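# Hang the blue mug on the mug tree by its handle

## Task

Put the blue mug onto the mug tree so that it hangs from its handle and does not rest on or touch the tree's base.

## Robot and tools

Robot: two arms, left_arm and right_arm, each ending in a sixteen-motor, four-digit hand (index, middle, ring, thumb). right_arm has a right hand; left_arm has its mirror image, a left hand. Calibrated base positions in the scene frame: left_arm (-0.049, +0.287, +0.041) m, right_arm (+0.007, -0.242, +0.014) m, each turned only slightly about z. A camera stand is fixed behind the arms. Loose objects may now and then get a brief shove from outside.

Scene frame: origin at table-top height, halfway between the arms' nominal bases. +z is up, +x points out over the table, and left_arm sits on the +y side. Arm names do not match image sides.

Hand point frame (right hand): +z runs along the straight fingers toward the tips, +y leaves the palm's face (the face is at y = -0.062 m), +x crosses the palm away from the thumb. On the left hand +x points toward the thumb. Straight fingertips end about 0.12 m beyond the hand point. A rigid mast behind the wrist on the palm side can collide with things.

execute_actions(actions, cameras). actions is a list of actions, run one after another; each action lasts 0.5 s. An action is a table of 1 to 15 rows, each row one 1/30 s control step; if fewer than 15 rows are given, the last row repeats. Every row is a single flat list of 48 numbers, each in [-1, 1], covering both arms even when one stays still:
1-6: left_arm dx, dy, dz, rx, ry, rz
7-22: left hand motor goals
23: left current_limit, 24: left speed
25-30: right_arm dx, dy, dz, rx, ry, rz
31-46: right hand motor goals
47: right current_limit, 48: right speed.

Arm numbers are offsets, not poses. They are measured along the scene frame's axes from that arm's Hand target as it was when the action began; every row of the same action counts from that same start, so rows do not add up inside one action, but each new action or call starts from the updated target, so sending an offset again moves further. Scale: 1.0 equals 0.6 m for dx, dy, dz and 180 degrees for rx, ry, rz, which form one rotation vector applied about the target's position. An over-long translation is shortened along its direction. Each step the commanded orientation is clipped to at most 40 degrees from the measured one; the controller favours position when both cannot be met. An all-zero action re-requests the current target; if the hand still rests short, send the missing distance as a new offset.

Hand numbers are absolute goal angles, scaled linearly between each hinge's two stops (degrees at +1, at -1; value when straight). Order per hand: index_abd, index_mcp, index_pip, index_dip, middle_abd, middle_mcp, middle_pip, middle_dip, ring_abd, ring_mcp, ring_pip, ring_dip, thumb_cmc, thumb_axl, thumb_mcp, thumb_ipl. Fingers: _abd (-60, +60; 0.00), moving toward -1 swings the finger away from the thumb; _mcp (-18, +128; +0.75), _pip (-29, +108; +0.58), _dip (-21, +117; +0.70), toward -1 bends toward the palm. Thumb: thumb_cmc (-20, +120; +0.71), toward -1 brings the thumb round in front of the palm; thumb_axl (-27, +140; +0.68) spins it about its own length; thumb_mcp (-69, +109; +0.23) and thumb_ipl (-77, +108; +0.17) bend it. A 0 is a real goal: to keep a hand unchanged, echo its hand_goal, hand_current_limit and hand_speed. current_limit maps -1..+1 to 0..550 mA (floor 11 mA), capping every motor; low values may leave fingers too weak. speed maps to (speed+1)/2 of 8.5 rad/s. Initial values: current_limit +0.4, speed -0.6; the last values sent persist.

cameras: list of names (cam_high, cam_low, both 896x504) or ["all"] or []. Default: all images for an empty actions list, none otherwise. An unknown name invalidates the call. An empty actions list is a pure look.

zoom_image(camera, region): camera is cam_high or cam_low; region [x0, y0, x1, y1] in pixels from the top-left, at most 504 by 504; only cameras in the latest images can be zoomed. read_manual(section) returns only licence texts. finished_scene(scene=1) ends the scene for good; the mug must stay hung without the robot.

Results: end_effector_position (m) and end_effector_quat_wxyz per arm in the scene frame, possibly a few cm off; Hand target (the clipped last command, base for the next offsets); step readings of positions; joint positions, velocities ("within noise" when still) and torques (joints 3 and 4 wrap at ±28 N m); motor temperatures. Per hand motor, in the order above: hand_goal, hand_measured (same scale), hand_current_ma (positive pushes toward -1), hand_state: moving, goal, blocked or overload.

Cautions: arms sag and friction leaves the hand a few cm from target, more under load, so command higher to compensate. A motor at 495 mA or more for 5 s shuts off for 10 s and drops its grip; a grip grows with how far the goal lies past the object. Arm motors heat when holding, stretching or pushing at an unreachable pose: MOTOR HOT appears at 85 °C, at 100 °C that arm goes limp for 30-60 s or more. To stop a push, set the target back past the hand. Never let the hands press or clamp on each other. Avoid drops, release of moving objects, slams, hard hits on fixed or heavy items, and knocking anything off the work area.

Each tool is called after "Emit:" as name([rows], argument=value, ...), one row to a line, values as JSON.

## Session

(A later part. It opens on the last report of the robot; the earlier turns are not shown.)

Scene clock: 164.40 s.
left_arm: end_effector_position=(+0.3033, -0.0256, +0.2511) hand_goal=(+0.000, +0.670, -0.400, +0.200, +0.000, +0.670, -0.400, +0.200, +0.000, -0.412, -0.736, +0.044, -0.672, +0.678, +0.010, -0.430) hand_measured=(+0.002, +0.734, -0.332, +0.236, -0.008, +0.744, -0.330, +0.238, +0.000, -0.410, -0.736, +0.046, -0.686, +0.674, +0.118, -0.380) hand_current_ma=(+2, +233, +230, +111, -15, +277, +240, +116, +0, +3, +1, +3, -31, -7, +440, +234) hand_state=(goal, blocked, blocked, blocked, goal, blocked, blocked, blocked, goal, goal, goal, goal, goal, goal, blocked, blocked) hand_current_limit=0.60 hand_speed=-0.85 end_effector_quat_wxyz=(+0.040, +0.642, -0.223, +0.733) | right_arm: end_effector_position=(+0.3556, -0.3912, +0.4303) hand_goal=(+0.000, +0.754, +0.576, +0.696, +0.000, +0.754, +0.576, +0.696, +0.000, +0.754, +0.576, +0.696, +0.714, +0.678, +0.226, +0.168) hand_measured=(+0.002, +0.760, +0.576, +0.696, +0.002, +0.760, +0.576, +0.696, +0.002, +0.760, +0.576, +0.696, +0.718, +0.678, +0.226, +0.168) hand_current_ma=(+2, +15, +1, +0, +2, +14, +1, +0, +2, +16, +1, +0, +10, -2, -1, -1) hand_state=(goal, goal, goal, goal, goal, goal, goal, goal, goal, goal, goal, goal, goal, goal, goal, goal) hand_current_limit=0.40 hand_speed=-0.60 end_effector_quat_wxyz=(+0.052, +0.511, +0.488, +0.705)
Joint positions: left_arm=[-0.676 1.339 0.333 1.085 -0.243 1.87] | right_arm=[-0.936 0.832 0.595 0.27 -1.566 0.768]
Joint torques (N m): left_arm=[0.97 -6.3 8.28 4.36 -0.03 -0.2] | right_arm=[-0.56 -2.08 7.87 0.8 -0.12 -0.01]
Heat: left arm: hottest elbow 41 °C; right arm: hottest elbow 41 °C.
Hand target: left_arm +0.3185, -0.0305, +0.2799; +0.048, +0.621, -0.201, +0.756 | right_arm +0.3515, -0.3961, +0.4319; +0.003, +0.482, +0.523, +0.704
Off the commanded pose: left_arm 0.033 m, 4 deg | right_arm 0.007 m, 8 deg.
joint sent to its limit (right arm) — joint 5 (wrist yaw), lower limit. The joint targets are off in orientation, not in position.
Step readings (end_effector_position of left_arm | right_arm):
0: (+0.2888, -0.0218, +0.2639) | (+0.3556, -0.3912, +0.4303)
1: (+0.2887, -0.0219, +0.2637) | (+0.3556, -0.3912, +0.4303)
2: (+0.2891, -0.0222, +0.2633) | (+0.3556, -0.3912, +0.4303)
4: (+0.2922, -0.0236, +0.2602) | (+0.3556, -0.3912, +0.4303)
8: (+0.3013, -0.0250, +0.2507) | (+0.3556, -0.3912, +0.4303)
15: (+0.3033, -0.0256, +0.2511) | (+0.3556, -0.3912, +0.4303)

Emit:
execute_actions([
  [[-0.002,0.0,0.0135,0,0,0,0,0.67,-0.40,0.2,0,0.67,-0.40,0.2,0,-0.413,-0.737,0.044,-0.672,0.677,0.01,-0.43,0.6,-0.85,0,0,0,0,0,0,0,0.754,0.576,0.696,0,0.754,0.576,0.696,0,0.754,0.576,0.696,0.714,0.678,0.226,0.168,0.4,-0.6]],
], cameras=["all"])

Emit:
zoom_image(camera="cam_high", region=[325, 145, 395, 215])

Emit:
zoom_image(camera="cam_low", region=[340, 165, 400, 225])

Scene clock: 165.83 s.
left_arm: end_effector_position=(+0.3027, -0.0252, +0.2556) hand_goal=(+0.000, +0.670, -0.400, +0.200, +0.000, +0.670, -0.400, +0.200, +0.000, -0.412, -0.736, +0.044, -0.672, +0.678, +0.010, -0.430) hand_measured=(+0.002, +0.734, -0.332, +0.236, -0.008, +0.744, -0.330, +0.238, +0.000, -0.410, -0.736, +0.046, -0.686, +0.674, +0.118, -0.380) hand_current_ma=(+2, +233, +230, +111, -15, +277, +240, +116, +0, +3, +1, +3, -31, -7, +440, +234) hand_state=(goal, blocked, blocked, blocked, goal, blocked, blocked, blocked, goal, goal, goal, goal, goal, goal, blocked, blocked) hand_current_limit=0.60 hand_speed=-0.85 end_effector_quat_wxyz=(+0.041, +0.638, -0.221, +0.736) | right_arm: end_effector_position=(+0.3556, -0.3912, +0.4303) hand_goal=(+0.000, +0.754, +0.576, +0.696, +0.000, +0.754, +0.576, +0.696, +0.000, +0.754, +0.576, +0.696, +0.714, +0.678, +0.226, +0.168) hand_measured=(+0.002, +0.760, +0.576, +0.696, +0.002, +0.760, +0.576, +0.696, +0.002, +0.760, +0.576, +0.696, +0.718, +0.678, +0.226, +0.168) hand_current_ma=(+2, +15, +1, +0, +2, +14, +1, +0, +2, +16, +1, +0, +10, -2, -1, -1) hand_state=(goal, goal, goal, goal, goal, goal, goal, goal, goal, goal, goal, goal, goal, goal, goal, goal) hand_current_limit=0.40 hand_speed=-0.60 end_effector_quat_wxyz=(+0.052, +0.511, +0.488, +0.705)
Joint positions: left_arm=[-0.676 1.329 0.333 1.085 -0.243 1.87] | right_arm=[-0.936 0.832 0.595 0.27 -1.566 0.768]
Joint torques (N m): left_arm=[0.73 -8.23 8.65 2.52 -0.13 -0.19] | right_arm=[-2.08 -2.37 7.99 0.88 -0.17 -0.02]
Heat: left arm: hottest elbow 41 °C; right arm: hottest elbow 41 °C.
Hand target: left_arm +0.3173, -0.0305, +0.2880; +0.048, +0.621, -0.201, +0.756 | right_arm +0.3515, -0.3961, +0.4319; +0.003, +0.482, +0.523, +0.704
Off the commanded pose: left_arm 0.036 m, 4 deg | right_arm 0.007 m, 8 deg.
joint sent to its limit (right arm) — joint 5 (wrist yaw), lower limit. The joint targets are off in orientation, not in position.
Step readings (end_effector_position of left_arm | right_arm):
0: (+0.3033, -0.0256, +0.2511) | (+0.3556, -0.3912, +0.4303)
1: (+0.3033, -0.0256, +0.2511) | (+0.3556, -0.3912, +0.4303)
2: (+0.3033, -0.0256, +0.2511) | (+0.3556, -0.3912, +0.4303)
4: (+0.3033, -0.0256, +0.2511) | (+0.3556, -0.3912, +0.4303)
8: (+0.3031, -0.0255, +0.2525) | (+0.3556, -0.3912, +0.4303)
15: (+0.3027, -0.0252, +0.2556) | (+0.3556, -0.3912, +0.4303)

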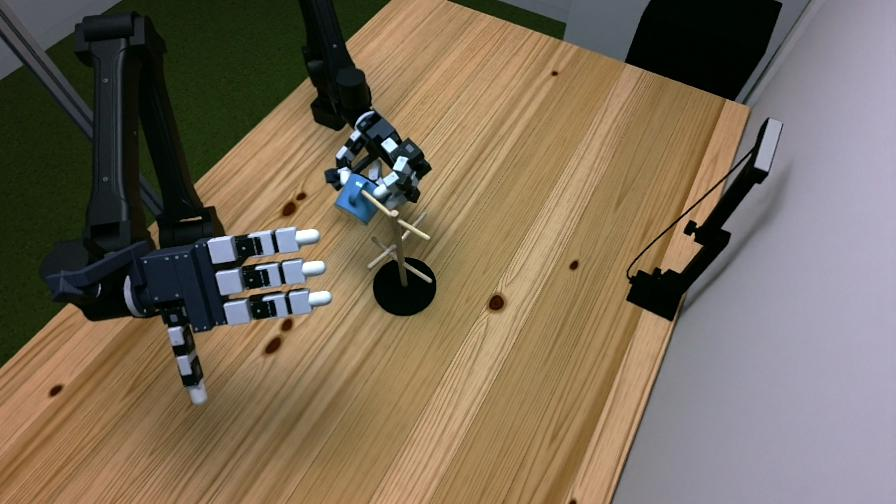

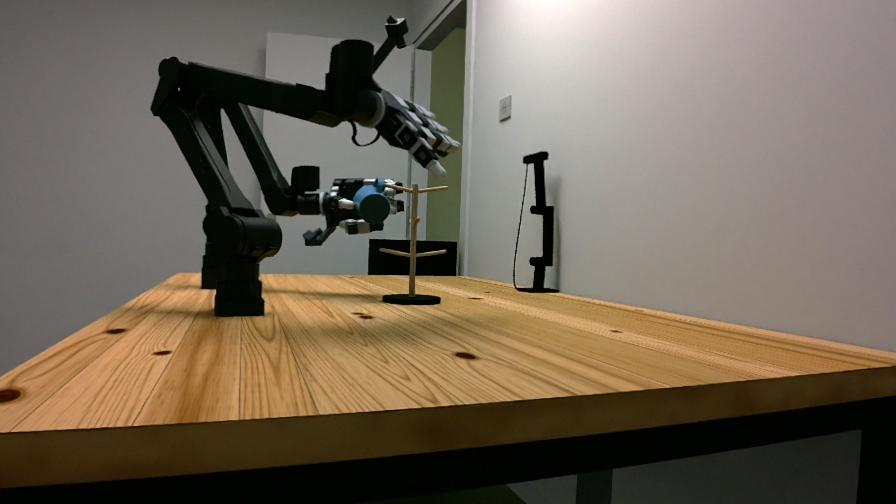

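Scaled by 7.200 from the camera's 896x504 image, which has a finer 1280x720 frame.

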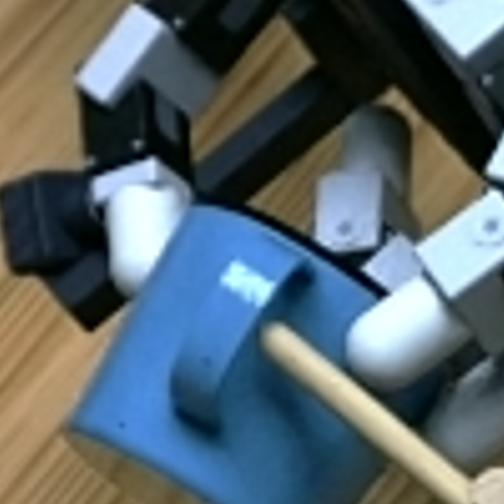

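Scaled by 8.400 from the camera's 896x504 image, which has a finer 1280x720 frame.

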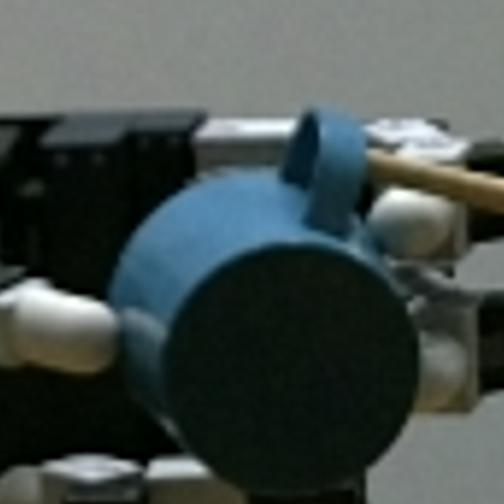

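Emit:
execute_actions([
  [[-0.001,0.0,0.0115,0,0,0,0,0.67,-0.40,0.2,0,0.67,-0.40,0.2,0,-0.413,-0.737,0.044,-0.672,0.677,0.01,-0.43,0.6,-0.85,0,0,0,0,0,0,0,0.754,0.576,0.696,0,0.754,0.576,0.696,0,0.754,0.576,0.696,0.714,0.678,0.226,0.168,0.4,-0.6]],
])

Scene clock: 168.30 s.
left_arm: end_effector_position=(+0.3033, -0.0256, +0.2643) hand_goal=(+0.000, +0.670, -0.400, +0.200, +0.000, +0.670, -0.400, +0.200, +0.000, -0.412, -0.736, +0.044, -0.672, +0.678, +0.010, -0.430) hand_measured=(+0.002, +0.734, -0.332, +0.236, -0.008, +0.744, -0.330, +0.238, +0.000, -0.410, -0.736, +0.046, -0.686, +0.674, +0.118, -0.380) hand_current_ma=(+2, +233, +230, +111, -15, +277, +240, +116, +0, +3, +1, +3, -31, -7, +440, +234) hand_state=(goal, blocked, blocked, blocked, goal, blocked, blocked, blocked, goal, goal, goal, goal, goal, goal, blocked, blocked) hand_current_limit=0.60 hand_speed=-0.85 end_effector_quat_wxyz=(+0.042, +0.637, -0.220, +0.738) | right_arm: end_effector_position=(+0.3556, -0.3912, +0.4303) hand_goal=(+0.000, +0.754, +0.576, +0.696, +0.000, +0.754, +0.576, +0.696, +0.000, +0.754, +0.576, +0.696, +0.714, +0.678, +0.226, +0.168) hand_measured=(+0.002, +0.760, +0.576, +0.696, +0.002, +0.760, +0.576, +0.696, +0.002, +0.760, +0.576, +0.696, +0.718, +0.678, +0.226, +0.168) hand_current_ma=(+2, +15, +1, +0, +2, +14, +1, +0, +2, +16, +1, +0, +10, -2, -1, -1) hand_state=(goal, goal, goal, goal, goal, goal, goal, goal, goal, goal, goal, goal, goal, goal, goal, goal) hand_current_limit=0.40 hand_speed=-0.60 end_effector_quat_wxyz=(+0.052, +0.511, +0.488, +0.705)
Joint positions: left_arm=[-0.676 1.299 0.343 1.051 -0.243 1.87] | right_arm=[-0.936 0.832 0.595 0.27 -1.566 0.768]
Joint torques (N m): left_arm=[0.62 -7.82 8.69 2.54 -0.18 -0.2] | right_arm=[-0.91 -2.14 8.01 1.05 -0.16 -0.01]
Heat: left arm: hottest elbow 41 °C; right arm: hottest elbow 41 °C.
Hand target: left_arm +0.3168, -0.0306, +0.2949; +0.048, +0.621, -0.201, +0.756 | right_arm +0.3515, -0.3961, +0.4319; +0.003, +0.482, +0.523, +0.704
Off the commanded pose: left_arm 0.034 m, 4 deg | right_arm 0.007 m, 8 deg.
joint sent to its limit (right arm) — joint 5 (wrist yaw), lower limit. The joint targets are off in orientation, not in position.
Step readings (end_effector_position of left_arm | right_arm):
0: (+0.3027, -0.0252, +0.2556) | (+0.3556, -0.3912, +0.4303)
1: (+0.3028, -0.0252, +0.2557) | (+0.3556, -0.3912, +0.4303)
2: (+0.3028, -0.0253, +0.2555) | (+0.3556, -0.3912, +0.4303)
4: (+0.3030, -0.0254, +0.2562) | (+0.3556, -0.3912, +0.4303)
8: (+0.3027, -0.0252, +0.2616) | (+0.3556, -0.3912, +0.4303)
15: (+0.3033, -0.0256, +0.2646) | (+0.3556, -0.3912, +0.4303)

Emit:
execute_actions([
  [[0.022,-0.0038,-0.0033,0,0,0,0,0.67,-0.40,0.2,0,0.67,-0.40,0.2,0,-0.413,-0.737,0.044,-0.672,0.677,0.01,-0.43,0.6,-0.85,0,0,0,0,0,0,0,0.754,0.576,0.696,0,0.754,0.576,0.696,0,0.754,0.576,0.696,0.714,0.678,0.226,0.168,0.4,-0.6]],
])

Scene clock: 169.43 s.
left_arm: end_effector_position=(+0.3129, -0.0273, +0.2663) hand_goal=(+0.000, +0.670, -0.400, +0.200, +0.000, +0.670, -0.400, +0.200, +0.000, -0.412, -0.736, +0.044, -0.672, +0.678, +0.010, -0.430) hand_measured=(+0.002, +0.728, -0.332, +0.236, -0.008, +0.744, -0.332, +0.236, +0.000, -0.410, -0.736, +0.046, -0.688, +0.672, +0.122, -0.380) hand_current_ma=(+2, +211, +229, +111, -15, +277, +234, +105, +0, +3, +1, +3, -42, -14, +440, +234) hand_state=(goal, blocked, blocked, blocked, goal, blocked, blocked, blocked, goal, goal, goal, goal, goal, goal, blocked, blocked) hand_current_limit=0.60 hand_speed=-0.85 end_effector_quat_wxyz=(+0.042, +0.636, -0.220, +0.739) | right_arm: end_effector_position=(+0.3556, -0.3912, +0.4303) hand_goal=(+0.000, +0.754, +0.576, +0.696, +0.000, +0.754, +0.576, +0.696, +0.000, +0.754, +0.576, +0.696, +0.714, +0.678, +0.226, +0.168) hand_measured=(+0.002, +0.760, +0.576, +0.696, +0.002, +0.760, +0.576, +0.696, +0.002, +0.760, +0.576, +0.696, +0.718, +0.678, +0.226, +0.168) hand_current_ma=(+2, +15, +1, +0, +2, +14, +1, +0, +2, +16, +1, +0, +10, -2, -1, -1) hand_state=(goal, goal, goal, goal, goal, goal, goal, goal, goal, goal, goal, goal, goal, goal, goal, goal) hand_current_limit=0.40 hand_speed=-0.60 end_effector_quat_wxyz=(+0.052, +0.511, +0.488, +0.705)
Joint positions: left_arm=[-0.661 1.32 0.366 1.051 -0.227 1.87] | right_arm=[-0.936 0.832 0.595 0.27 -1.566 0.768]
Joint torques (N m): left_arm=[1.2 -6.53 8.98 3.14 -0.04 -0.22] | right_arm=[-1.79 -1.38 7.75 0.75 -0.12 0]
Heat: left arm: hottest elbow 41 °C; right arm: hottest elbow 41 °C.
Hand target: left_arm +0.3300, -0.0328, +0.2929; +0.048, +0.621, -0.201, +0.756 | right_arm +0.3515, -0.3961, +0.4319; +0.003, +0.482, +0.523, +0.704
Off the commanded pose: left_arm 0.032 m, 3 deg | right_arm 0.007 m, 8 deg.
joint sent to its limit (right arm) — joint 5 (wrist yaw), lower limit. The joint targets are off in orientation, not in position.
Step readings (end_effector_position of left_arm | right_arm):
0: (+0.3033, -0.0256, +0.2643) | (+0.3556, -0.3912, +0.4303)
1: (+0.3033, -0.0256, +0.2643) | (+0.3556, -0.3912, +0.4303)
2: (+0.3036, -0.0257, +0.2646) | (+0.3556, -0.3912, +0.4303)
4: (+0.3050, -0.0258, +0.2663) | (+0.3556, -0.3912, +0.4303)
8: (+0.3097, -0.0271, +0.2688) | (+0.3556, -0.3912, +0.4303)
15: (+0.3127, -0.0274, +0.2662) | (+0.3556, -0.3912, +0.4303)

Emit:
execute_actions(actions=[])

Emit:
zoom_image(camera="cam_high", region=[325, 145, 395, 215])

Emit:
zoom_image(camera="cam_low", region=[350, 165, 410, 225])

Scene clock: 170.10 s.
left_arm: end_effector_position=(+0.3129, -0.0273, +0.2663) hand_goal=(+0.000, +0.670, -0.400, +0.200, +0.000, +0.670, -0.400, +0.200, +0.000, -0.412, -0.736, +0.044, -0.672, +0.678, +0.010, -0.430) hand_measured=(+0.002, +0.728, -0.332, +0.236, -0.008, +0.744, -0.332, +0.236, +0.000, -0.410, -0.736, +0.046, -0.688, +0.672, +0.122, -0.380) hand_current_ma=(+2, +211, +229, +111, -15, +277, +234, +105, +0, +3, +1, +3, -42, -14, +440, +234) hand_state=(goal, blocked, blocked, blocked, goal, blocked, blocked, blocked, goal, goal, goal, goal, goal, goal, blocked, blocked) hand_current_limit=0.60 hand_speed=-0.85 end_effector_quat_wxyz=(+0.042, +0.636, -0.220, +0.739) | right_arm: end_effector_position=(+0.3556, -0.3912, +0.4303) hand_goal=(+0.000, +0.754, +0.576, +0.696, +0.000, +0.754, +0.576, +0.696, +0.000, +0.754, +0.576, +0.696, +0.714, +0.678, +0.226, +0.168) hand_measured=(+0.002, +0.760, +0.576, +0.696, +0.002, +0.760, +0.576, +0.696, +0.002, +0.760, +0.576, +0.696, +0.718, +0.678, +0.226, +0.168) hand_current_ma=(+2, +15, +1, +0, +2, +14, +1, +0, +2, +16, +1, +0, +10, -2, -1, -1) hand_state=(goal, goal, goal, goal, goal, goal, goal, goal, goal, goal, goal, goal, goal, goal, goal, goal) hand_current_limit=0.40 hand_speed=-0.60 end_effector_quat_wxyz=(+0.052, +0.511, +0.488, +0.705)
Joint positions: left_arm=[-0.661 1.32 0.366 1.051 -0.227 1.87] | right_arm=[-0.936 0.832 0.595 0.27 -1.566 0.768]
Joint velocities: within noise
Joint torques (N m): left_arm=[1.03 -6.89 8.99 3.1 -0.03 -0.22] | right_arm=[-1.2 -1.73 7.8 0.92 -0.14 0.03]
Motor temperatures (°C): left_arm=[30 30 41 30 30 29] | right_arm=[34 30 41 33 28 26]
Heat: left arm: hottest elbow 41 °C; right arm: hottest elbow 41 °C.
Hand target: left_arm +0.3300, -0.0328, +0.2929; +0.048, +0.621, -0.201, +0.756 | right_arm +0.3515, -0.3961, +0.4319; +0.003, +0.482, +0.523, +0.704
Off the commanded pose: left_arm 0.032 m, 3 deg | right_arm 0.007 m, 8 deg.

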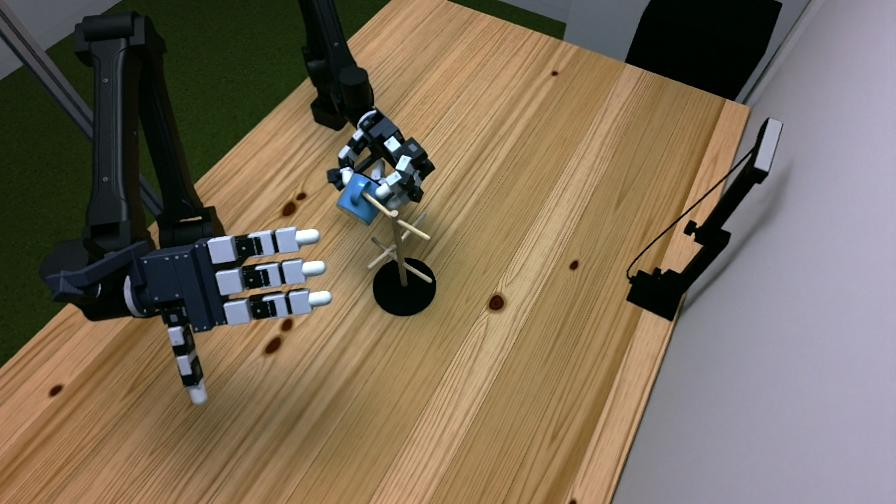

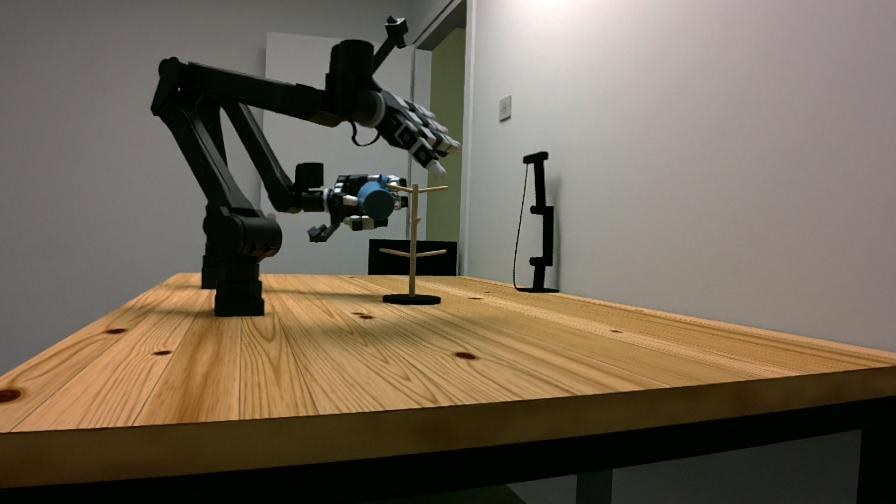

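Scaled by 7.200 from the camera's 896x504 image, which has a finer 1280x720 frame.

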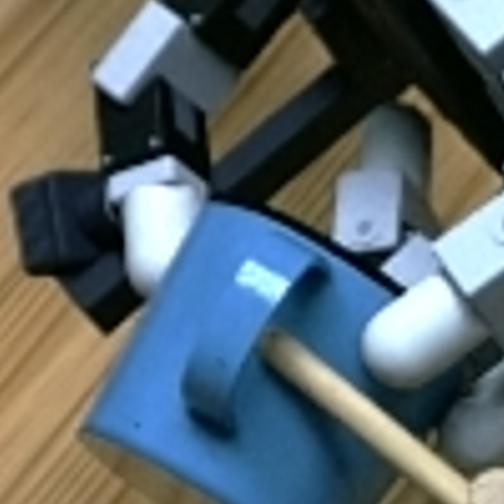

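Scaled by 8.400 from the camera's 896x504 image, which has a finer 1280x720 frame.

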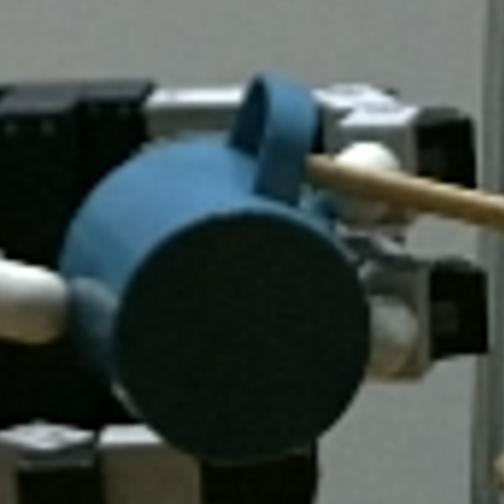

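Emit:
execute_actions([
  [[0,0,-0.009,0,0,0,0,0.67,-0.40,0.2,0,0.67,-0.40,0.2,0,-0.413,-0.737,0.044,-0.672,0.677,0.01,-0.43,0.6,-0.85,0,0,0,0,0,0,0,0.754,0.576,0.696,0,0.754,0.576,0.696,0,0.754,0.576,0.696,0.714,0.678,0.226,0.168,0.4,-0.6]],
])

Scene clock: 171.87 s.
left_arm: end_effector_position=(+0.3147, -0.0286, +0.2577) hand_goal=(+0.000, +0.670, -0.400, +0.200, +0.000, +0.670, -0.400, +0.200, +0.000, -0.412, -0.736, +0.044, -0.672, +0.678, +0.010, -0.430) hand_measured=(+0.002, +0.728, -0.332, +0.236, -0.008, +0.744, -0.332, +0.236, +0.000, -0.410, -0.736, +0.046, -0.688, +0.672, +0.122, -0.380) hand_current_ma=(+2, +211, +229, +111, -15, +277, +234, +105, +0, +3, +1, +3, -42, -14, +440, +234) hand_state=(goal, blocked, blocked, blocked, goal, blocked, blocked, blocked, goal, goal, goal, goal, goal, goal, blocked, blocked) hand_current_limit=0.60 hand_speed=-0.85 end_effector_quat_wxyz=(+0.040, +0.642, -0.224, +0.733) | right_arm: end_effector_position=(+0.3556, -0.3912, +0.4303) hand_goal=(+0.000, +0.754, +0.576, +0.696, +0.000, +0.754, +0.576, +0.696, +0.000, +0.754, +0.576, +0.696, +0.714, +0.678, +0.226, +0.168) hand_measured=(+0.002, +0.760, +0.576, +0.696, +0.002, +0.760, +0.576, +0.696, +0.002, +0.760, +0.576, +0.696, +0.718, +0.678, +0.226, +0.168) hand_current_ma=(+2, +15, +1, +0, +2, +14, +1, +0, +2, +16, +1, +0, +10, -2, -1, -1) hand_state=(goal, goal, goal, goal, goal, goal, goal, goal, goal, goal, goal, goal, goal, goal, goal, goal) hand_current_limit=0.40 hand_speed=-0.60 end_effector_quat_wxyz=(+0.052, +0.511, +0.488, +0.705)
Joint positions: left_arm=[-0.661 1.34 0.367 1.051 -0.227 1.87] | right_arm=[-0.936 0.832 0.595 0.27 -1.566 0.768]
Joint torques (N m): left_arm=[0.85 -6.77 8.49 4.33 -0.04 -0.21] | right_arm=[-0.85 -1.38 7.9 0.91 -0.19 0.05]
Heat: left arm: hottest elbow 41 °C; right arm: hottest elbow 41 °C.
Hand target: left_arm +0.3300, -0.0328, +0.2876; +0.048, +0.621, -0.201, +0.756 | right_arm +0.3515, -0.3961, +0.4319; +0.003, +0.482, +0.523, +0.704
Off the commanded pose: left_arm 0.034 m, 5 deg | right_arm 0.007 m, 8 deg.
joint sent to its limit (right arm) — joint 5 (wrist yaw), lower limit. The joint targets are off in orientation, not in position.
Step readings (end_effector_position of left_arm | right_arm):
0: (+0.3129, -0.0273, +0.2663) | (+0.3556, -0.3912, +0.4303)
1: (+0.3129, -0.0273, +0.2663) | (+0.3556, -0.3912, +0.4303)
2: (+0.3130, -0.0273, +0.2660) | (+0.3556, -0.3912, +0.4303)
4: (+0.3135, -0.0277, +0.2646) | (+0.3556, -0.3912, +0.4303)
8: (+0.3144, -0.0284, +0.2594) | (+0.3556, -0.3912, +0.4303)
15: (+0.3147, -0.0286, +0.2577) | (+0.3556, -0.3912, +0.4303)

Emit:
execute_actions([
  [[0.022,-0.0038,0,0,0,0,0,0.67,-0.40,0.2,0,0.67,-0.40,0.2,0,-0.413,-0.737,0.044,-0.672,0.677,0.01,-0.43,0.6,-0.85,0,0,0,0,0,0,0,0.754,0.576,0.696,0,0.754,0.576,0.696,0,0.754,0.576,0.696,0.714,0.678,0.226,0.168,0.4,-0.6]],
], cameras=["all"])

Emit:
zoom_image(camera="cam_high", region=[325, 145, 405, 225])

Emit:
zoom_image(camera="cam_low", region=[350, 165, 410, 225])

Scene clock: 173.10 s.
left_arm: end_effector_position=(+0.3278, -0.0295, +0.2577) hand_goal=(+0.000, +0.670, -0.400, +0.200, +0.000, +0.670, -0.400, +0.200, +0.000, -0.412, -0.736, +0.044, -0.672, +0.678, +0.010, -0.430) hand_measured=(+0.002, +0.728, -0.332, +0.236, -0.008, +0.744, -0.332, +0.236, +0.000, -0.410, -0.736, +0.046, -0.688, +0.672, +0.122, -0.380) hand_current_ma=(+2, +211, +229, +111, -15, +277, +234, +105, +0, +3, +1, +3, -42, -14, +440, +234) hand_state=(goal, blocked, blocked, blocked, goal, blocked, blocked, blocked, goal, goal, goal, goal, goal, goal, blocked, blocked) hand_current_limit=0.60 hand_speed=-0.85 end_effector_quat_wxyz=(+0.038, +0.642, -0.223, +0.733) | right_arm: end_effector_position=(+0.3556, -0.3912, +0.4303) hand_goal=(+0.000, +0.754, +0.576, +0.696, +0.000, +0.754, +0.576, +0.696, +0.000, +0.754, +0.576, +0.696, +0.714, +0.678, +0.226, +0.168) hand_measured=(+0.002, +0.760, +0.576, +0.696, +0.002, +0.760, +0.576, +0.696, +0.002, +0.760, +0.576, +0.696, +0.718, +0.678, +0.226, +0.168) hand_current_ma=(+2, +15, +1, +0, +2, +14, +1, +0, +2, +16, +1, +0, +10, -2, -1, -1) hand_state=(goal, goal, goal, goal, goal, goal, goal, goal, goal, goal, goal, goal, goal, goal, goal, goal) hand_current_limit=0.40 hand_speed=-0.60 end_effector_quat_wxyz=(+0.052, +0.511, +0.488, +0.705)
Joint positions: left_arm=[-0.641 1.369 0.396 1.051 -0.212 1.87] | right_arm=[-0.936 0.832 0.595 0.27 -1.566 0.768]
Joint torques (N m): left_arm=[0.79 -7.12 8.62 4.26 0.06 -0.25] | right_arm=[-1.73 -1.32 7.79 0.99 -0.12 0.06]
Heat: left arm: hottest elbow 41 °C; right arm: hottest elbow 41 °C.
Hand target: left_arm +0.3432, -0.0351, +0.2876; +0.048, +0.621, -0.201, +0.756 | right_arm +0.3515, -0.3961, +0.4319; +0.003, +0.482, +0.523, +0.704
Off the commanded pose: left_arm 0.034 m, 5 deg | right_arm 0.007 m, 8 deg.
joint sent to its limit (right arm) — joint 5 (wrist yaw), lower limit. The joint targets are off in orientation, not in position.
Step readings (end_effector_position of left_arm | right_arm):
0: (+0.3147, -0.0286, +0.2577) | (+0.3556, -0.3912, +0.4303)
1: (+0.3147, -0.0286, +0.2577) | (+0.3556, -0.3912, +0.4303)
2: (+0.3149, -0.0286, +0.2577) | (+0.3556, -0.3912, +0.4303)
4: (+0.3172, -0.0291, +0.2574) | (+0.3556, -0.3912, +0.4303)
8: (+0.3249, -0.0296, +0.2575) | (+0.3556, -0.3912, +0.4303)
15: (+0.3278, -0.0295, +0.2577) | (+0.3556, -0.3912, +0.4303)

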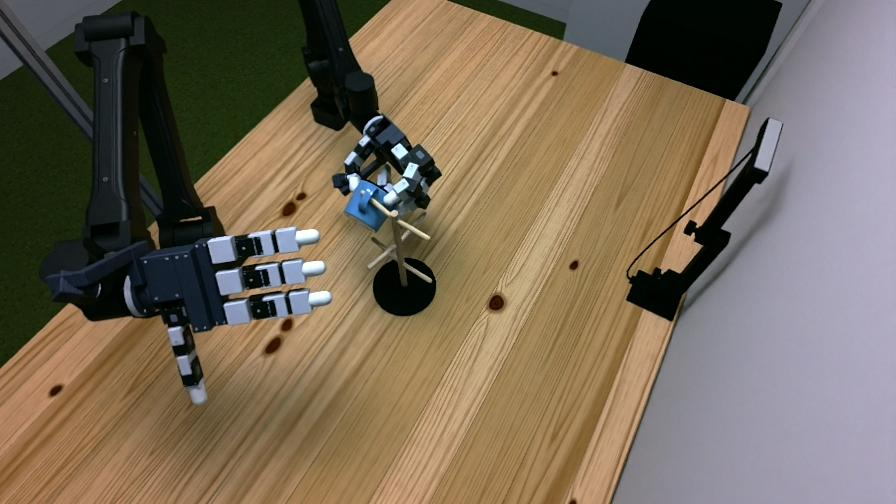

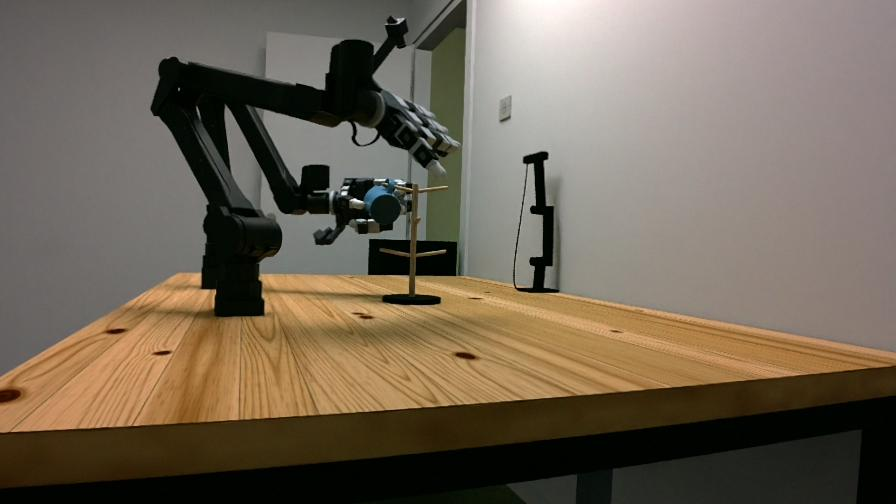

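Scaled by 6.300 from the camera's 896x504 image, which has a finer 1280x720 frame.

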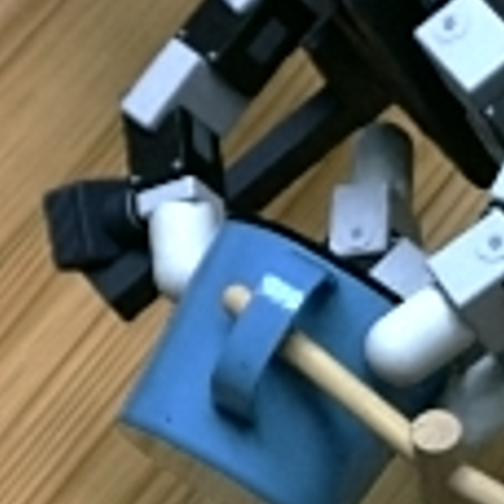

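Scaled by 8.400 from the camera's 896x504 image, which has a finer 1280x720 frame.

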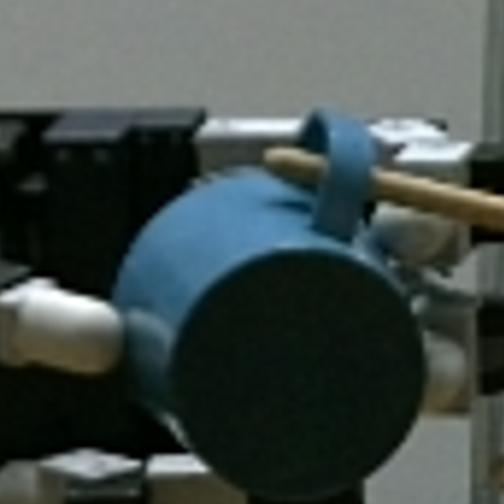

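Emit:
execute_actions([
  [[0.015,-0.0025,0,0,0,0,0,0.67,-0.40,0.2,0,0.67,-0.40,0.2,0,-0.413,-0.737,0.044,-0.672,0.677,0.01,-0.43,0.6,-0.85,0,0,0,0,0,0,0,0.754,0.576,0.696,0,0.754,0.576,0.696,0,0.754,0.576,0.696,0.714,0.678,0.226,0.168,0.4,-0.6]],
], cameras=["all"])

Scene clock: 175.70 s.
left_arm: end_effector_position=(+0.3361, -0.0318, +0.2578) hand_goal=(+0.000, +0.670, -0.400, +0.200, +0.000, +0.670, -0.400, +0.200, +0.000, -0.412, -0.736, +0.044, -0.672, +0.678, +0.010, -0.430) hand_measured=(+0.002, +0.728, -0.332, +0.236, -0.008, +0.744, -0.332, +0.236, +0.000, -0.410, -0.736, +0.046, -0.688, +0.672, +0.122, -0.380) hand_current_ma=(+2, +211, +229, +111, -15, +277, +234, +105, +0, +3, +1, +3, -42, -14, +440, +234) hand_state=(goal, blocked, blocked, blocked, goal, blocked, blocked, blocked, goal, goal, goal, goal, goal, goal, blocked, blocked) hand_current_limit=0.60 hand_speed=-0.85 end_effector_quat_wxyz=(+0.038, +0.642, -0.223, +0.733) | right_arm: end_effector_position=(+0.3556, -0.3912, +0.4303) hand_goal=(+0.000, +0.754, +0.576, +0.696, +0.000, +0.754, +0.576, +0.696, +0.000, +0.754, +0.576, +0.696, +0.714, +0.678, +0.226, +0.168) hand_measured=(+0.002, +0.760, +0.576, +0.696, +0.002, +0.760, +0.576, +0.696, +0.002, +0.760, +0.576, +0.696, +0.718, +0.678, +0.226, +0.168) hand_current_ma=(+2, +15, +1, +0, +2, +14, +1, +0, +2, +16, +1, +0, +10, -2, -1, -1) hand_state=(goal, goal, goal, goal, goal, goal, goal, goal, goal, goal, goal, goal, goal, goal, goal, goal) hand_current_limit=0.40 hand_speed=-0.60 end_effector_quat_wxyz=(+0.052, +0.511, +0.488, +0.705)
Joint positions: left_arm=[-0.631 1.391 0.417 1.051 -0.2 1.87] | right_arm=[-0.936 0.832 0.595 0.27 -1.566 0.768]
Joint torques (N m): left_arm=[1.08 -7.41 8.66 4.26 0.05 -0.26] | right_arm=[-0.38 -1.08 7.83 0.95 -0.14 -0.01]
Heat: left arm: hottest elbow 41 °C; right arm: hottest elbow 41 °C.
Hand target: left_arm +0.3521, -0.0366, +0.2875; +0.048, +0.621, -0.201, +0.756 | right_arm +0.3515, -0.3961, +0.4319; +0.003, +0.482, +0.523, +0.704
Off the commanded pose: left_arm 0.034 m, 5 deg | right_arm 0.007 m, 8 deg.
joint sent to its limit (right arm) — joint 5 (wrist yaw), lower limit. The joint targets are off in orientation, not in position.
Step readings (end_effector_position of left_arm | right_arm):
0: (+0.3278, -0.0295, +0.2577) | (+0.3556, -0.3912, +0.4303)
1: (+0.3278, -0.0295, +0.2575) | (+0.3556, -0.3912, +0.4303)
2: (+0.3279, -0.0298, +0.2575) | (+0.3556, -0.3912, +0.4303)
4: (+0.3297, -0.0304, +0.2575) | (+0.3556, -0.3912, +0.4303)
8: (+0.3343, -0.0319, +0.2576) | (+0.3556, -0.3912, +0.4303)
15: (+0.3361, -0.0318, +0.2578) | (+0.3556, -0.3912, +0.4303)

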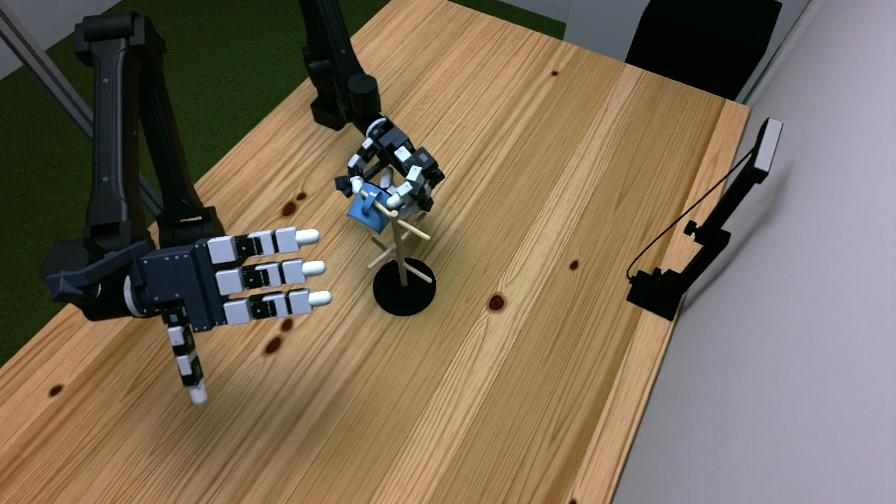

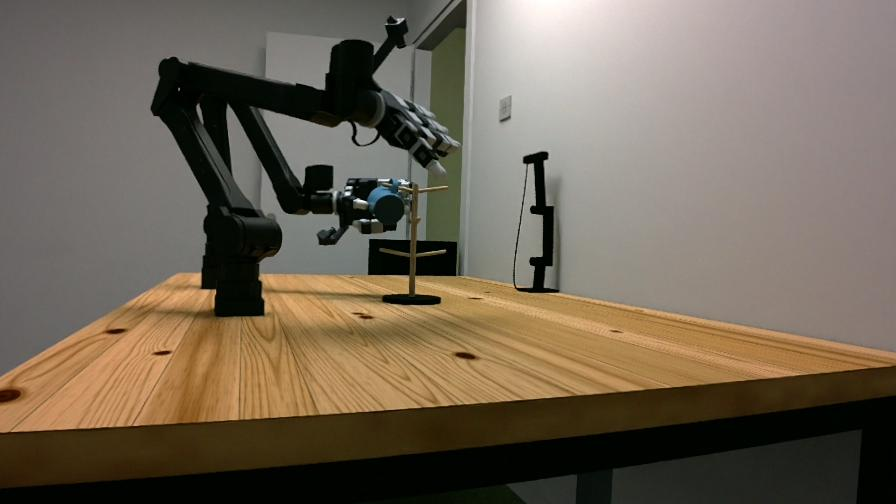

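Emit:
zoom_image(camera="cam_high", region=[325, 145, 445, 255])

Emit:
zoom_image(camera="cam_low", region=[340, 165, 430, 235])

Scaled by 4.200 from the camera's 896x504 image, which has a finer 1280x720 frame.

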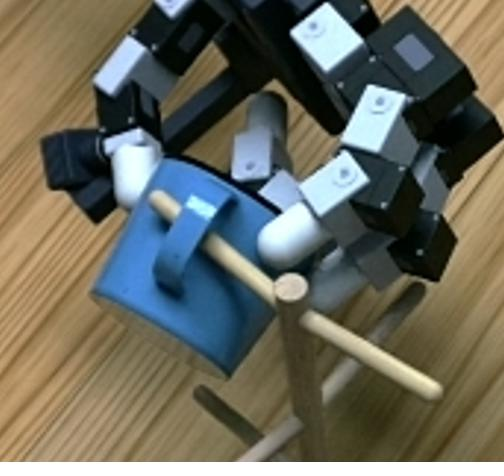

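Scaled by 5.600 from the camera's 896x504 image, which has a finer 1280x720 frame.

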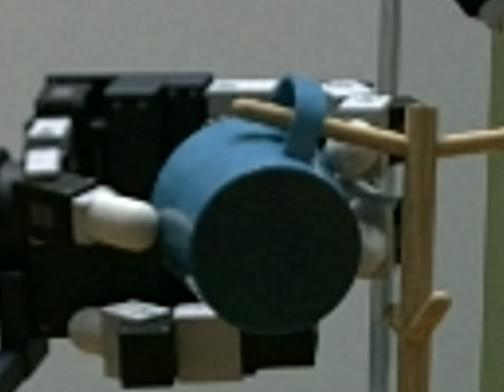

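Emit:
execute_actions([
  [[0,0,-0.006,0,0,0,0,0.67,-0.40,0.2,0,0.67,-0.40,0.2,0,-0.413,-0.737,0.044,-0.672,0.677,0.01,-0.43,0.6,-0.85,0,0,0,0,0,0,0,0.754,0.576,0.696,0,0.754,0.576,0.696,0,0.754,0.576,0.696,0.714,0.678,0.226,0.168,0.4,-0.6]],
], cameras=["all"])

Emit:
zoom_image(camera="cam_low", region=[360, 170, 440, 230])

Scene clock: 178.93 s.
left_arm: end_effector_position=(+0.3369, -0.0323, +0.2544) hand_goal=(+0.000, +0.670, -0.400, +0.200, +0.000, +0.670, -0.400, +0.200, +0.000, -0.412, -0.736, +0.044, -0.672, +0.678, +0.010, -0.430) hand_measured=(+0.002, +0.728, -0.332, +0.236, -0.008, +0.744, -0.332, +0.236, +0.000, -0.410, -0.736, +0.046, -0.688, +0.672, +0.122, -0.380) hand_current_ma=(+2, +211, +229, +111, -15, +277, +234, +105, +0, +3, +1, +3, -42, -14, +440, +234) hand_state=(goal, blocked, blocked, blocked, goal, blocked, blocked, blocked, goal, goal, goal, goal, goal, goal, blocked, blocked) hand_current_limit=0.60 hand_speed=-0.85 end_effector_quat_wxyz=(+0.038, +0.642, -0.224, +0.732) | right_arm: end_effector_position=(+0.3556, -0.3912, +0.4303) hand_goal=(+0.000, +0.754, +0.576, +0.696, +0.000, +0.754, +0.576, +0.696, +0.000, +0.754, +0.576, +0.696, +0.714, +0.678, +0.226, +0.168) hand_measured=(+0.002, +0.760, +0.576, +0.696, +0.002, +0.760, +0.576, +0.696, +0.002, +0.760, +0.576, +0.696, +0.718, +0.678, +0.226, +0.168) hand_current_ma=(+2, +15, +1, +0, +2, +14, +1, +0, +2, +16, +1, +0, +10, -2, -1, -1) hand_state=(goal, goal, goal, goal, goal, goal, goal, goal, goal, goal, goal, goal, goal, goal, goal, goal) hand_current_limit=0.40 hand_speed=-0.60 end_effector_quat_wxyz=(+0.052, +0.511, +0.488, +0.705)
Joint positions: left_arm=[-0.631 1.405 0.417 1.065 -0.2 1.87] | right_arm=[-0.936 0.832 0.595 0.27 -1.566 0.768]
Joint torques (N m): left_arm=[0.85 -7.77 8.38 4.36 0.05 -0.26] | right_arm=[-1.03 -2.61 7.88 0.69 -0.11 -0.02]
Heat: left arm: hottest elbow 41 °C; right arm: hottest elbow 41 °C.
Hand target: left_arm +0.3521, -0.0366, +0.2839; +0.048, +0.621, -0.201, +0.756 | right_arm +0.3515, -0.3961, +0.4319; +0.003, +0.482, +0.523, +0.704
Off the commanded pose: left_arm 0.033 m, 5 deg | right_arm 0.007 m, 8 deg.
joint sent to its limit (right arm) — joint 5 (wrist yaw), lower limit. The joint targets are off in orientation, not in position.
Step readings (end_effector_position of left_arm | right_arm):
0: (+0.3361, -0.0318, +0.2578) | (+0.3556, -0.3912, +0.4303)
1: (+0.3361, -0.0318, +0.2576) | (+0.3556, -0.3912, +0.4303)
2: (+0.3361, -0.0318, +0.2576) | (+0.3556, -0.3912, +0.4303)
4: (+0.3363, -0.0319, +0.2572) | (+0.3556, -0.3912, +0.4303)
8: (+0.3368, -0.0322, +0.2549) | (+0.3556, -0.3912, +0.4303)
15: (+0.3369, -0.0323, +0.2543) | (+0.3556, -0.3912, +0.4303)

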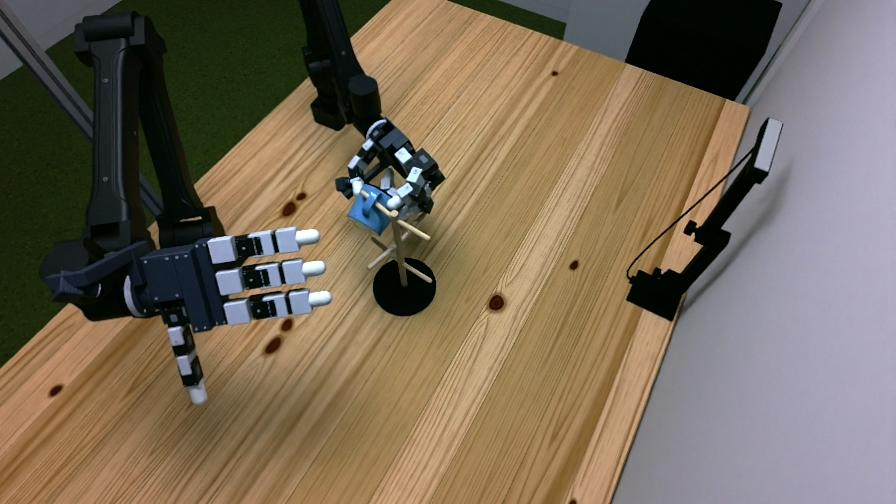

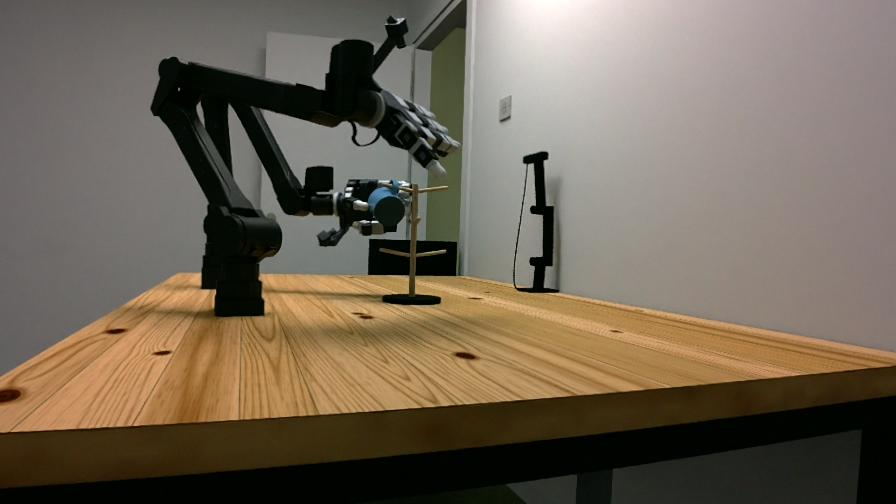

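Scaled by 6.300 from the camera's 896x504 image, which has a finer 1280x720 frame.

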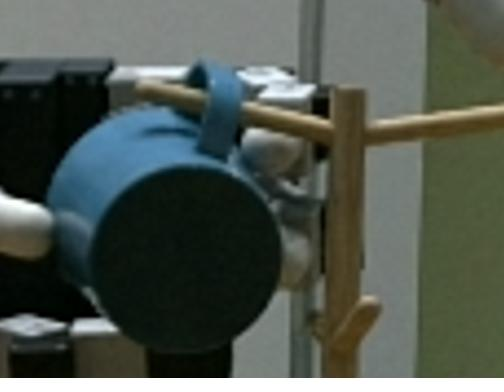

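Emit:
execute_actions([
  [[0,0,-0.0055,0,0,0,0,0.67,-0.40,0.2,0,0.67,-0.40,0.2,0,-0.413,-0.737,0.044,-0.672,0.677,0.01,-0.43,0.6,-0.85,0,0,0,0,0,0,0,0.754,0.576,0.696,0,0.754,0.576,0.696,0,0.754,0.576,0.696,0.714,0.678,0.226,0.168,0.4,-0.6]],
], cameras=["all"])

Emit:
zoom_image(camera="cam_low", region=[360, 170, 440, 230])

Emit:
zoom_image(camera="cam_high", region=[335, 165, 445, 255])

Scene clock: 180.27 s.
left_arm: end_effector_position=(+0.3375, -0.0327, +0.2528) hand_goal=(+0.000, +0.670, -0.400, +0.200, +0.000, +0.670, -0.400, +0.200, +0.000, -0.412, -0.736, +0.044, -0.672, +0.678, +0.010, -0.430) hand_measured=(+0.002, +0.728, -0.332, +0.236, -0.008, +0.744, -0.332, +0.236, +0.000, -0.410, -0.736, +0.046, -0.688, +0.672, +0.122, -0.380) hand_current_ma=(+2, +211, +229, +111, -15, +277, +234, +105, +0, +3, +1, +3, -42, -14, +440, +234) hand_state=(goal, blocked, blocked, blocked, goal, blocked, blocked, blocked, goal, goal, goal, goal, goal, goal, blocked, blocked) hand_current_limit=0.60 hand_speed=-0.85 end_effector_quat_wxyz=(+0.038, +0.641, -0.223, +0.733) | right_arm: end_effector_position=(+0.3556, -0.3912, +0.4303) hand_goal=(+0.000, +0.754, +0.576, +0.696, +0.000, +0.754, +0.576, +0.696, +0.000, +0.754, +0.576, +0.696, +0.714, +0.678, +0.226, +0.168) hand_measured=(+0.002, +0.760, +0.576, +0.696, +0.002, +0.760, +0.576, +0.696, +0.002, +0.760, +0.576, +0.696, +0.718, +0.678, +0.226, +0.168) hand_current_ma=(+2, +15, +1, +0, +2, +14, +1, +0, +2, +16, +1, +0, +10, -2, -1, -1) hand_state=(goal, goal, goal, goal, goal, goal, goal, goal, goal, goal, goal, goal, goal, goal, goal, goal) hand_current_limit=0.40 hand_speed=-0.60 end_effector_quat_wxyz=(+0.052, +0.511, +0.488, +0.705)
Joint positions: left_arm=[-0.631 1.417 0.417 1.08 -0.2 1.87] | right_arm=[-0.936 0.832 0.595 0.27 -1.566 0.768]
Joint torques (N m): left_arm=[0.91 -7.53 8.12 4.31 0.03 -0.25] | right_arm=[-1.49 -1.38 8.17 0.79 -0.16 -0.06]
Heat: left arm: hottest elbow 41 °C; right arm: hottest elbow 41 °C.
Hand target: left_arm +0.3521, -0.0366, +0.2808; +0.048, +0.621, -0.201, +0.756 | right_arm +0.3515, -0.3961, +0.4319; +0.003, +0.482, +0.523, +0.704
Off the commanded pose: left_arm 0.032 m, 4 deg | right_arm 0.007 m, 8 deg.
joint sent to its limit (right arm) — joint 5 (wrist yaw), lower limit. The joint targets are off in orientation, not in position.
Step readings (end_effector_position of left_arm | right_arm):
0: (+0.3369, -0.0323, +0.2544) | (+0.3556, -0.3912, +0.4303)
1: (+0.3369, -0.0323, +0.2544) | (+0.3556, -0.3912, +0.4303)
2: (+0.3369, -0.0323, +0.2546) | (+0.3556, -0.3912, +0.4303)
4: (+0.3370, -0.0324, +0.2548) | (+0.3556, -0.3912, +0.4303)
8: (+0.3374, -0.0326, +0.2532) | (+0.3556, -0.3912, +0.4303)
15: (+0.3375, -0.0327, +0.2526) | (+0.3556, -0.3912, +0.4303)

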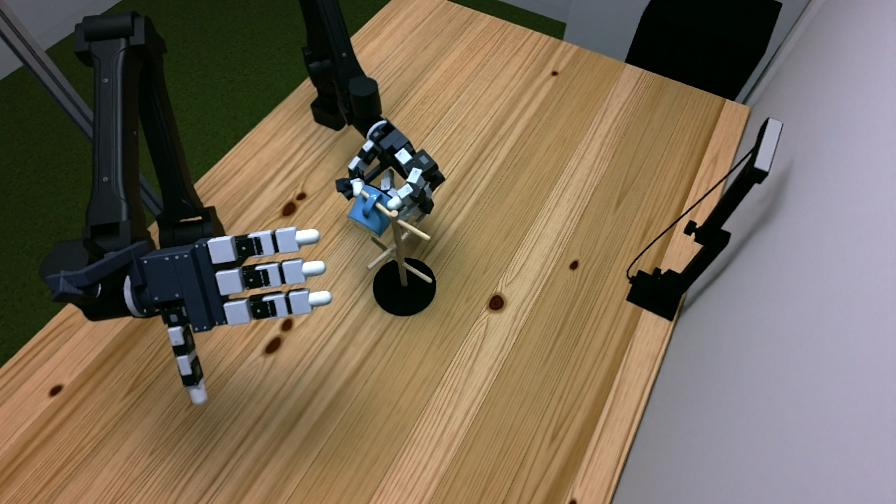

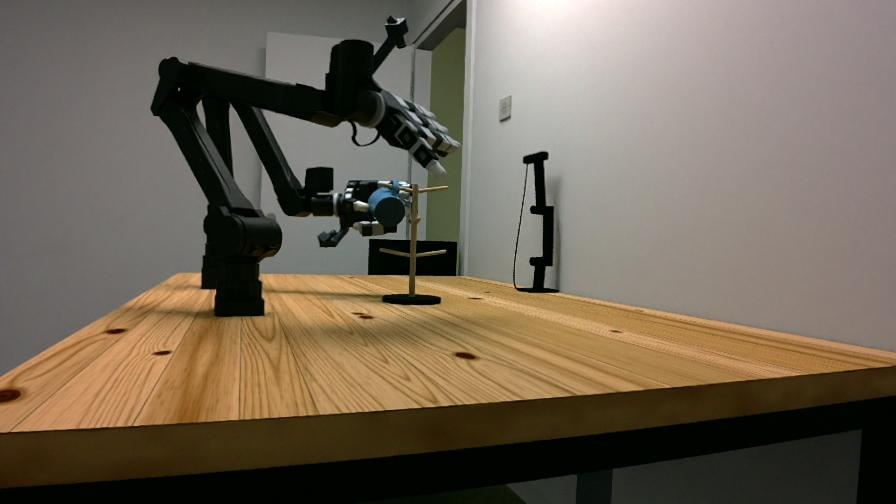

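Scaled by 6.300 from the camera's 896x504 image, which has a finer 1280x720 frame.

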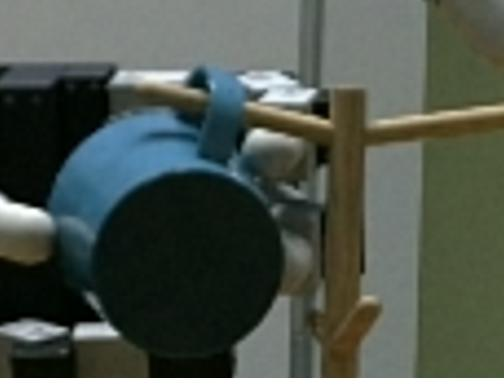

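Scaled by 4.582 from the camera's 896x504 image, which has a finer 1280x720 frame.

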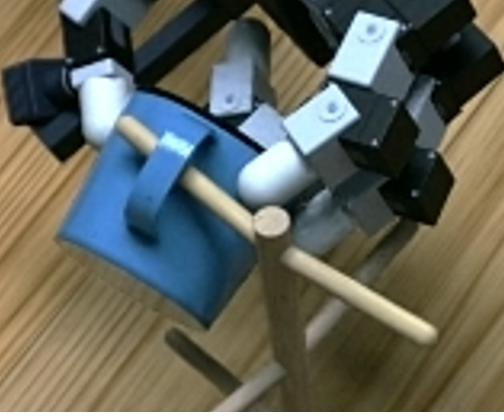

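Emit:
execute_actions([
  [[0,0,-0.0065,0,0,0,0,0.67,-0.40,0.2,0,0.67,-0.40,0.2,0,-0.413,-0.737,0.044,-0.672,0.677,0.01,-0.43,0.6,-0.85,0,0,0,0,0,0,0,0.754,0.576,0.696,0,0.754,0.576,0.696,0,0.754,0.576,0.696,0.714,0.678,0.226,0.168,0.4,-0.6]],
], cameras=["cam_low"])

Emit:
zoom_image(camera="cam_low", region=[360, 170, 440, 230])

Scene clock: 181.40 s.
left_arm: end_effector_position=(+0.3382, -0.0332, +0.2501) hand_goal=(+0.000, +0.670, -0.400, +0.200, +0.000, +0.670, -0.400, +0.200, +0.000, -0.412, -0.736, +0.044, -0.672, +0.678, +0.010, -0.430) hand_measured=(+0.002, +0.728, -0.332, +0.236, -0.008, +0.744, -0.332, +0.236, +0.000, -0.410, -0.736, +0.046, -0.688, +0.672, +0.122, -0.380) hand_current_ma=(+2, +211, +229, +111, -15, +277, +234, +105, +0, +3, +1, +3, -42, -14, +440, +234) hand_state=(goal, blocked, blocked, blocked, goal, blocked, blocked, blocked, goal, goal, goal, goal, goal, goal, blocked, blocked) hand_current_limit=0.60 hand_speed=-0.85 end_effector_quat_wxyz=(+0.038, +0.640, -0.223, +0.734) | right_arm: end_effector_position=(+0.3556, -0.3912, +0.4303) hand_goal=(+0.000, +0.754, +0.576, +0.696, +0.000, +0.754, +0.576, +0.696, +0.000, +0.754, +0.576, +0.696, +0.714, +0.678, +0.226, +0.168) hand_measured=(+0.002, +0.760, +0.576, +0.696, +0.002, +0.760, +0.576, +0.696, +0.002, +0.760, +0.576, +0.696, +0.718, +0.678, +0.226, +0.168) hand_current_ma=(+2, +15, +1, +0, +2, +14, +1, +0, +2, +16, +1, +0, +10, -2, -1, -1) hand_state=(goal, goal, goal, goal, goal, goal, goal, goal, goal, goal, goal, goal, goal, goal, goal, goal) hand_current_limit=0.40 hand_speed=-0.60 end_effector_quat_wxyz=(+0.052, +0.511, +0.488, +0.705)
Joint positions: left_arm=[-0.631 1.432 0.417 1.096 -0.2 1.87] | right_arm=[-0.936 0.832 0.595 0.27 -1.566 0.768]
Joint torques (N m): left_arm=[0.73 -7.71 7.9 4.36 0.05 -0.26] | right_arm=[-0.67 -2.14 7.75 0.66 -0.14 -0.03]
Heat: left arm: hottest elbow 41 °C; right arm: hottest elbow 41 °C.
Hand target: left_arm +0.3521, -0.0366, +0.2767; +0.048, +0.621, -0.201, +0.756 | right_arm +0.3515, -0.3961, +0.4319; +0.003, +0.482, +0.523, +0.704
Off the commanded pose: left_arm 0.030 m, 4 deg | right_arm 0.007 m, 8 deg.
joint sent to its limit (right arm) — joint 5 (wrist yaw), lower limit. The joint targets are off in orientation, not in position.
Step readings (end_effector_position of left_arm | right_arm):
0: (+0.3375, -0.0327, +0.2528) | (+0.3556, -0.3912, +0.4303)
1: (+0.3375, -0.0327, +0.2526) | (+0.3556, -0.3912, +0.4303)
2: (+0.3375, -0.0327, +0.2528) | (+0.3556, -0.3912, +0.4303)
4: (+0.3377, -0.0328, +0.2528) | (+0.3556, -0.3912, +0.4303)
8: (+0.3381, -0.0331, +0.2507) | (+0.3556, -0.3912, +0.4303)
15: (+0.3382, -0.0332, +0.2500) | (+0.3556, -0.3912, +0.4303)
Images, in order (width x height): cam_low 896x504.

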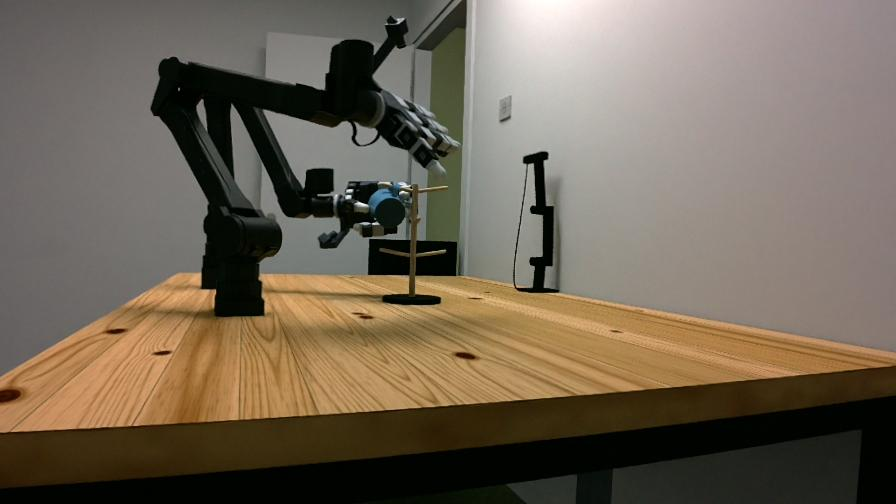

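Scaled by 6.300 from the camera's 896x504 image, which has a finer 1280x720 frame.

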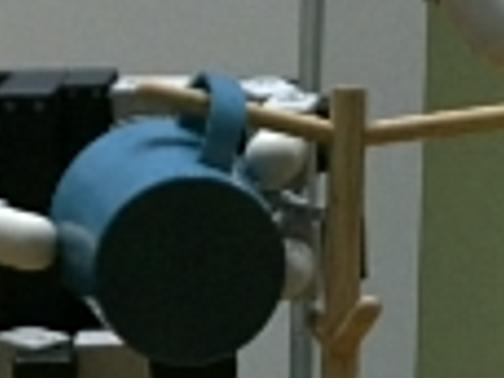

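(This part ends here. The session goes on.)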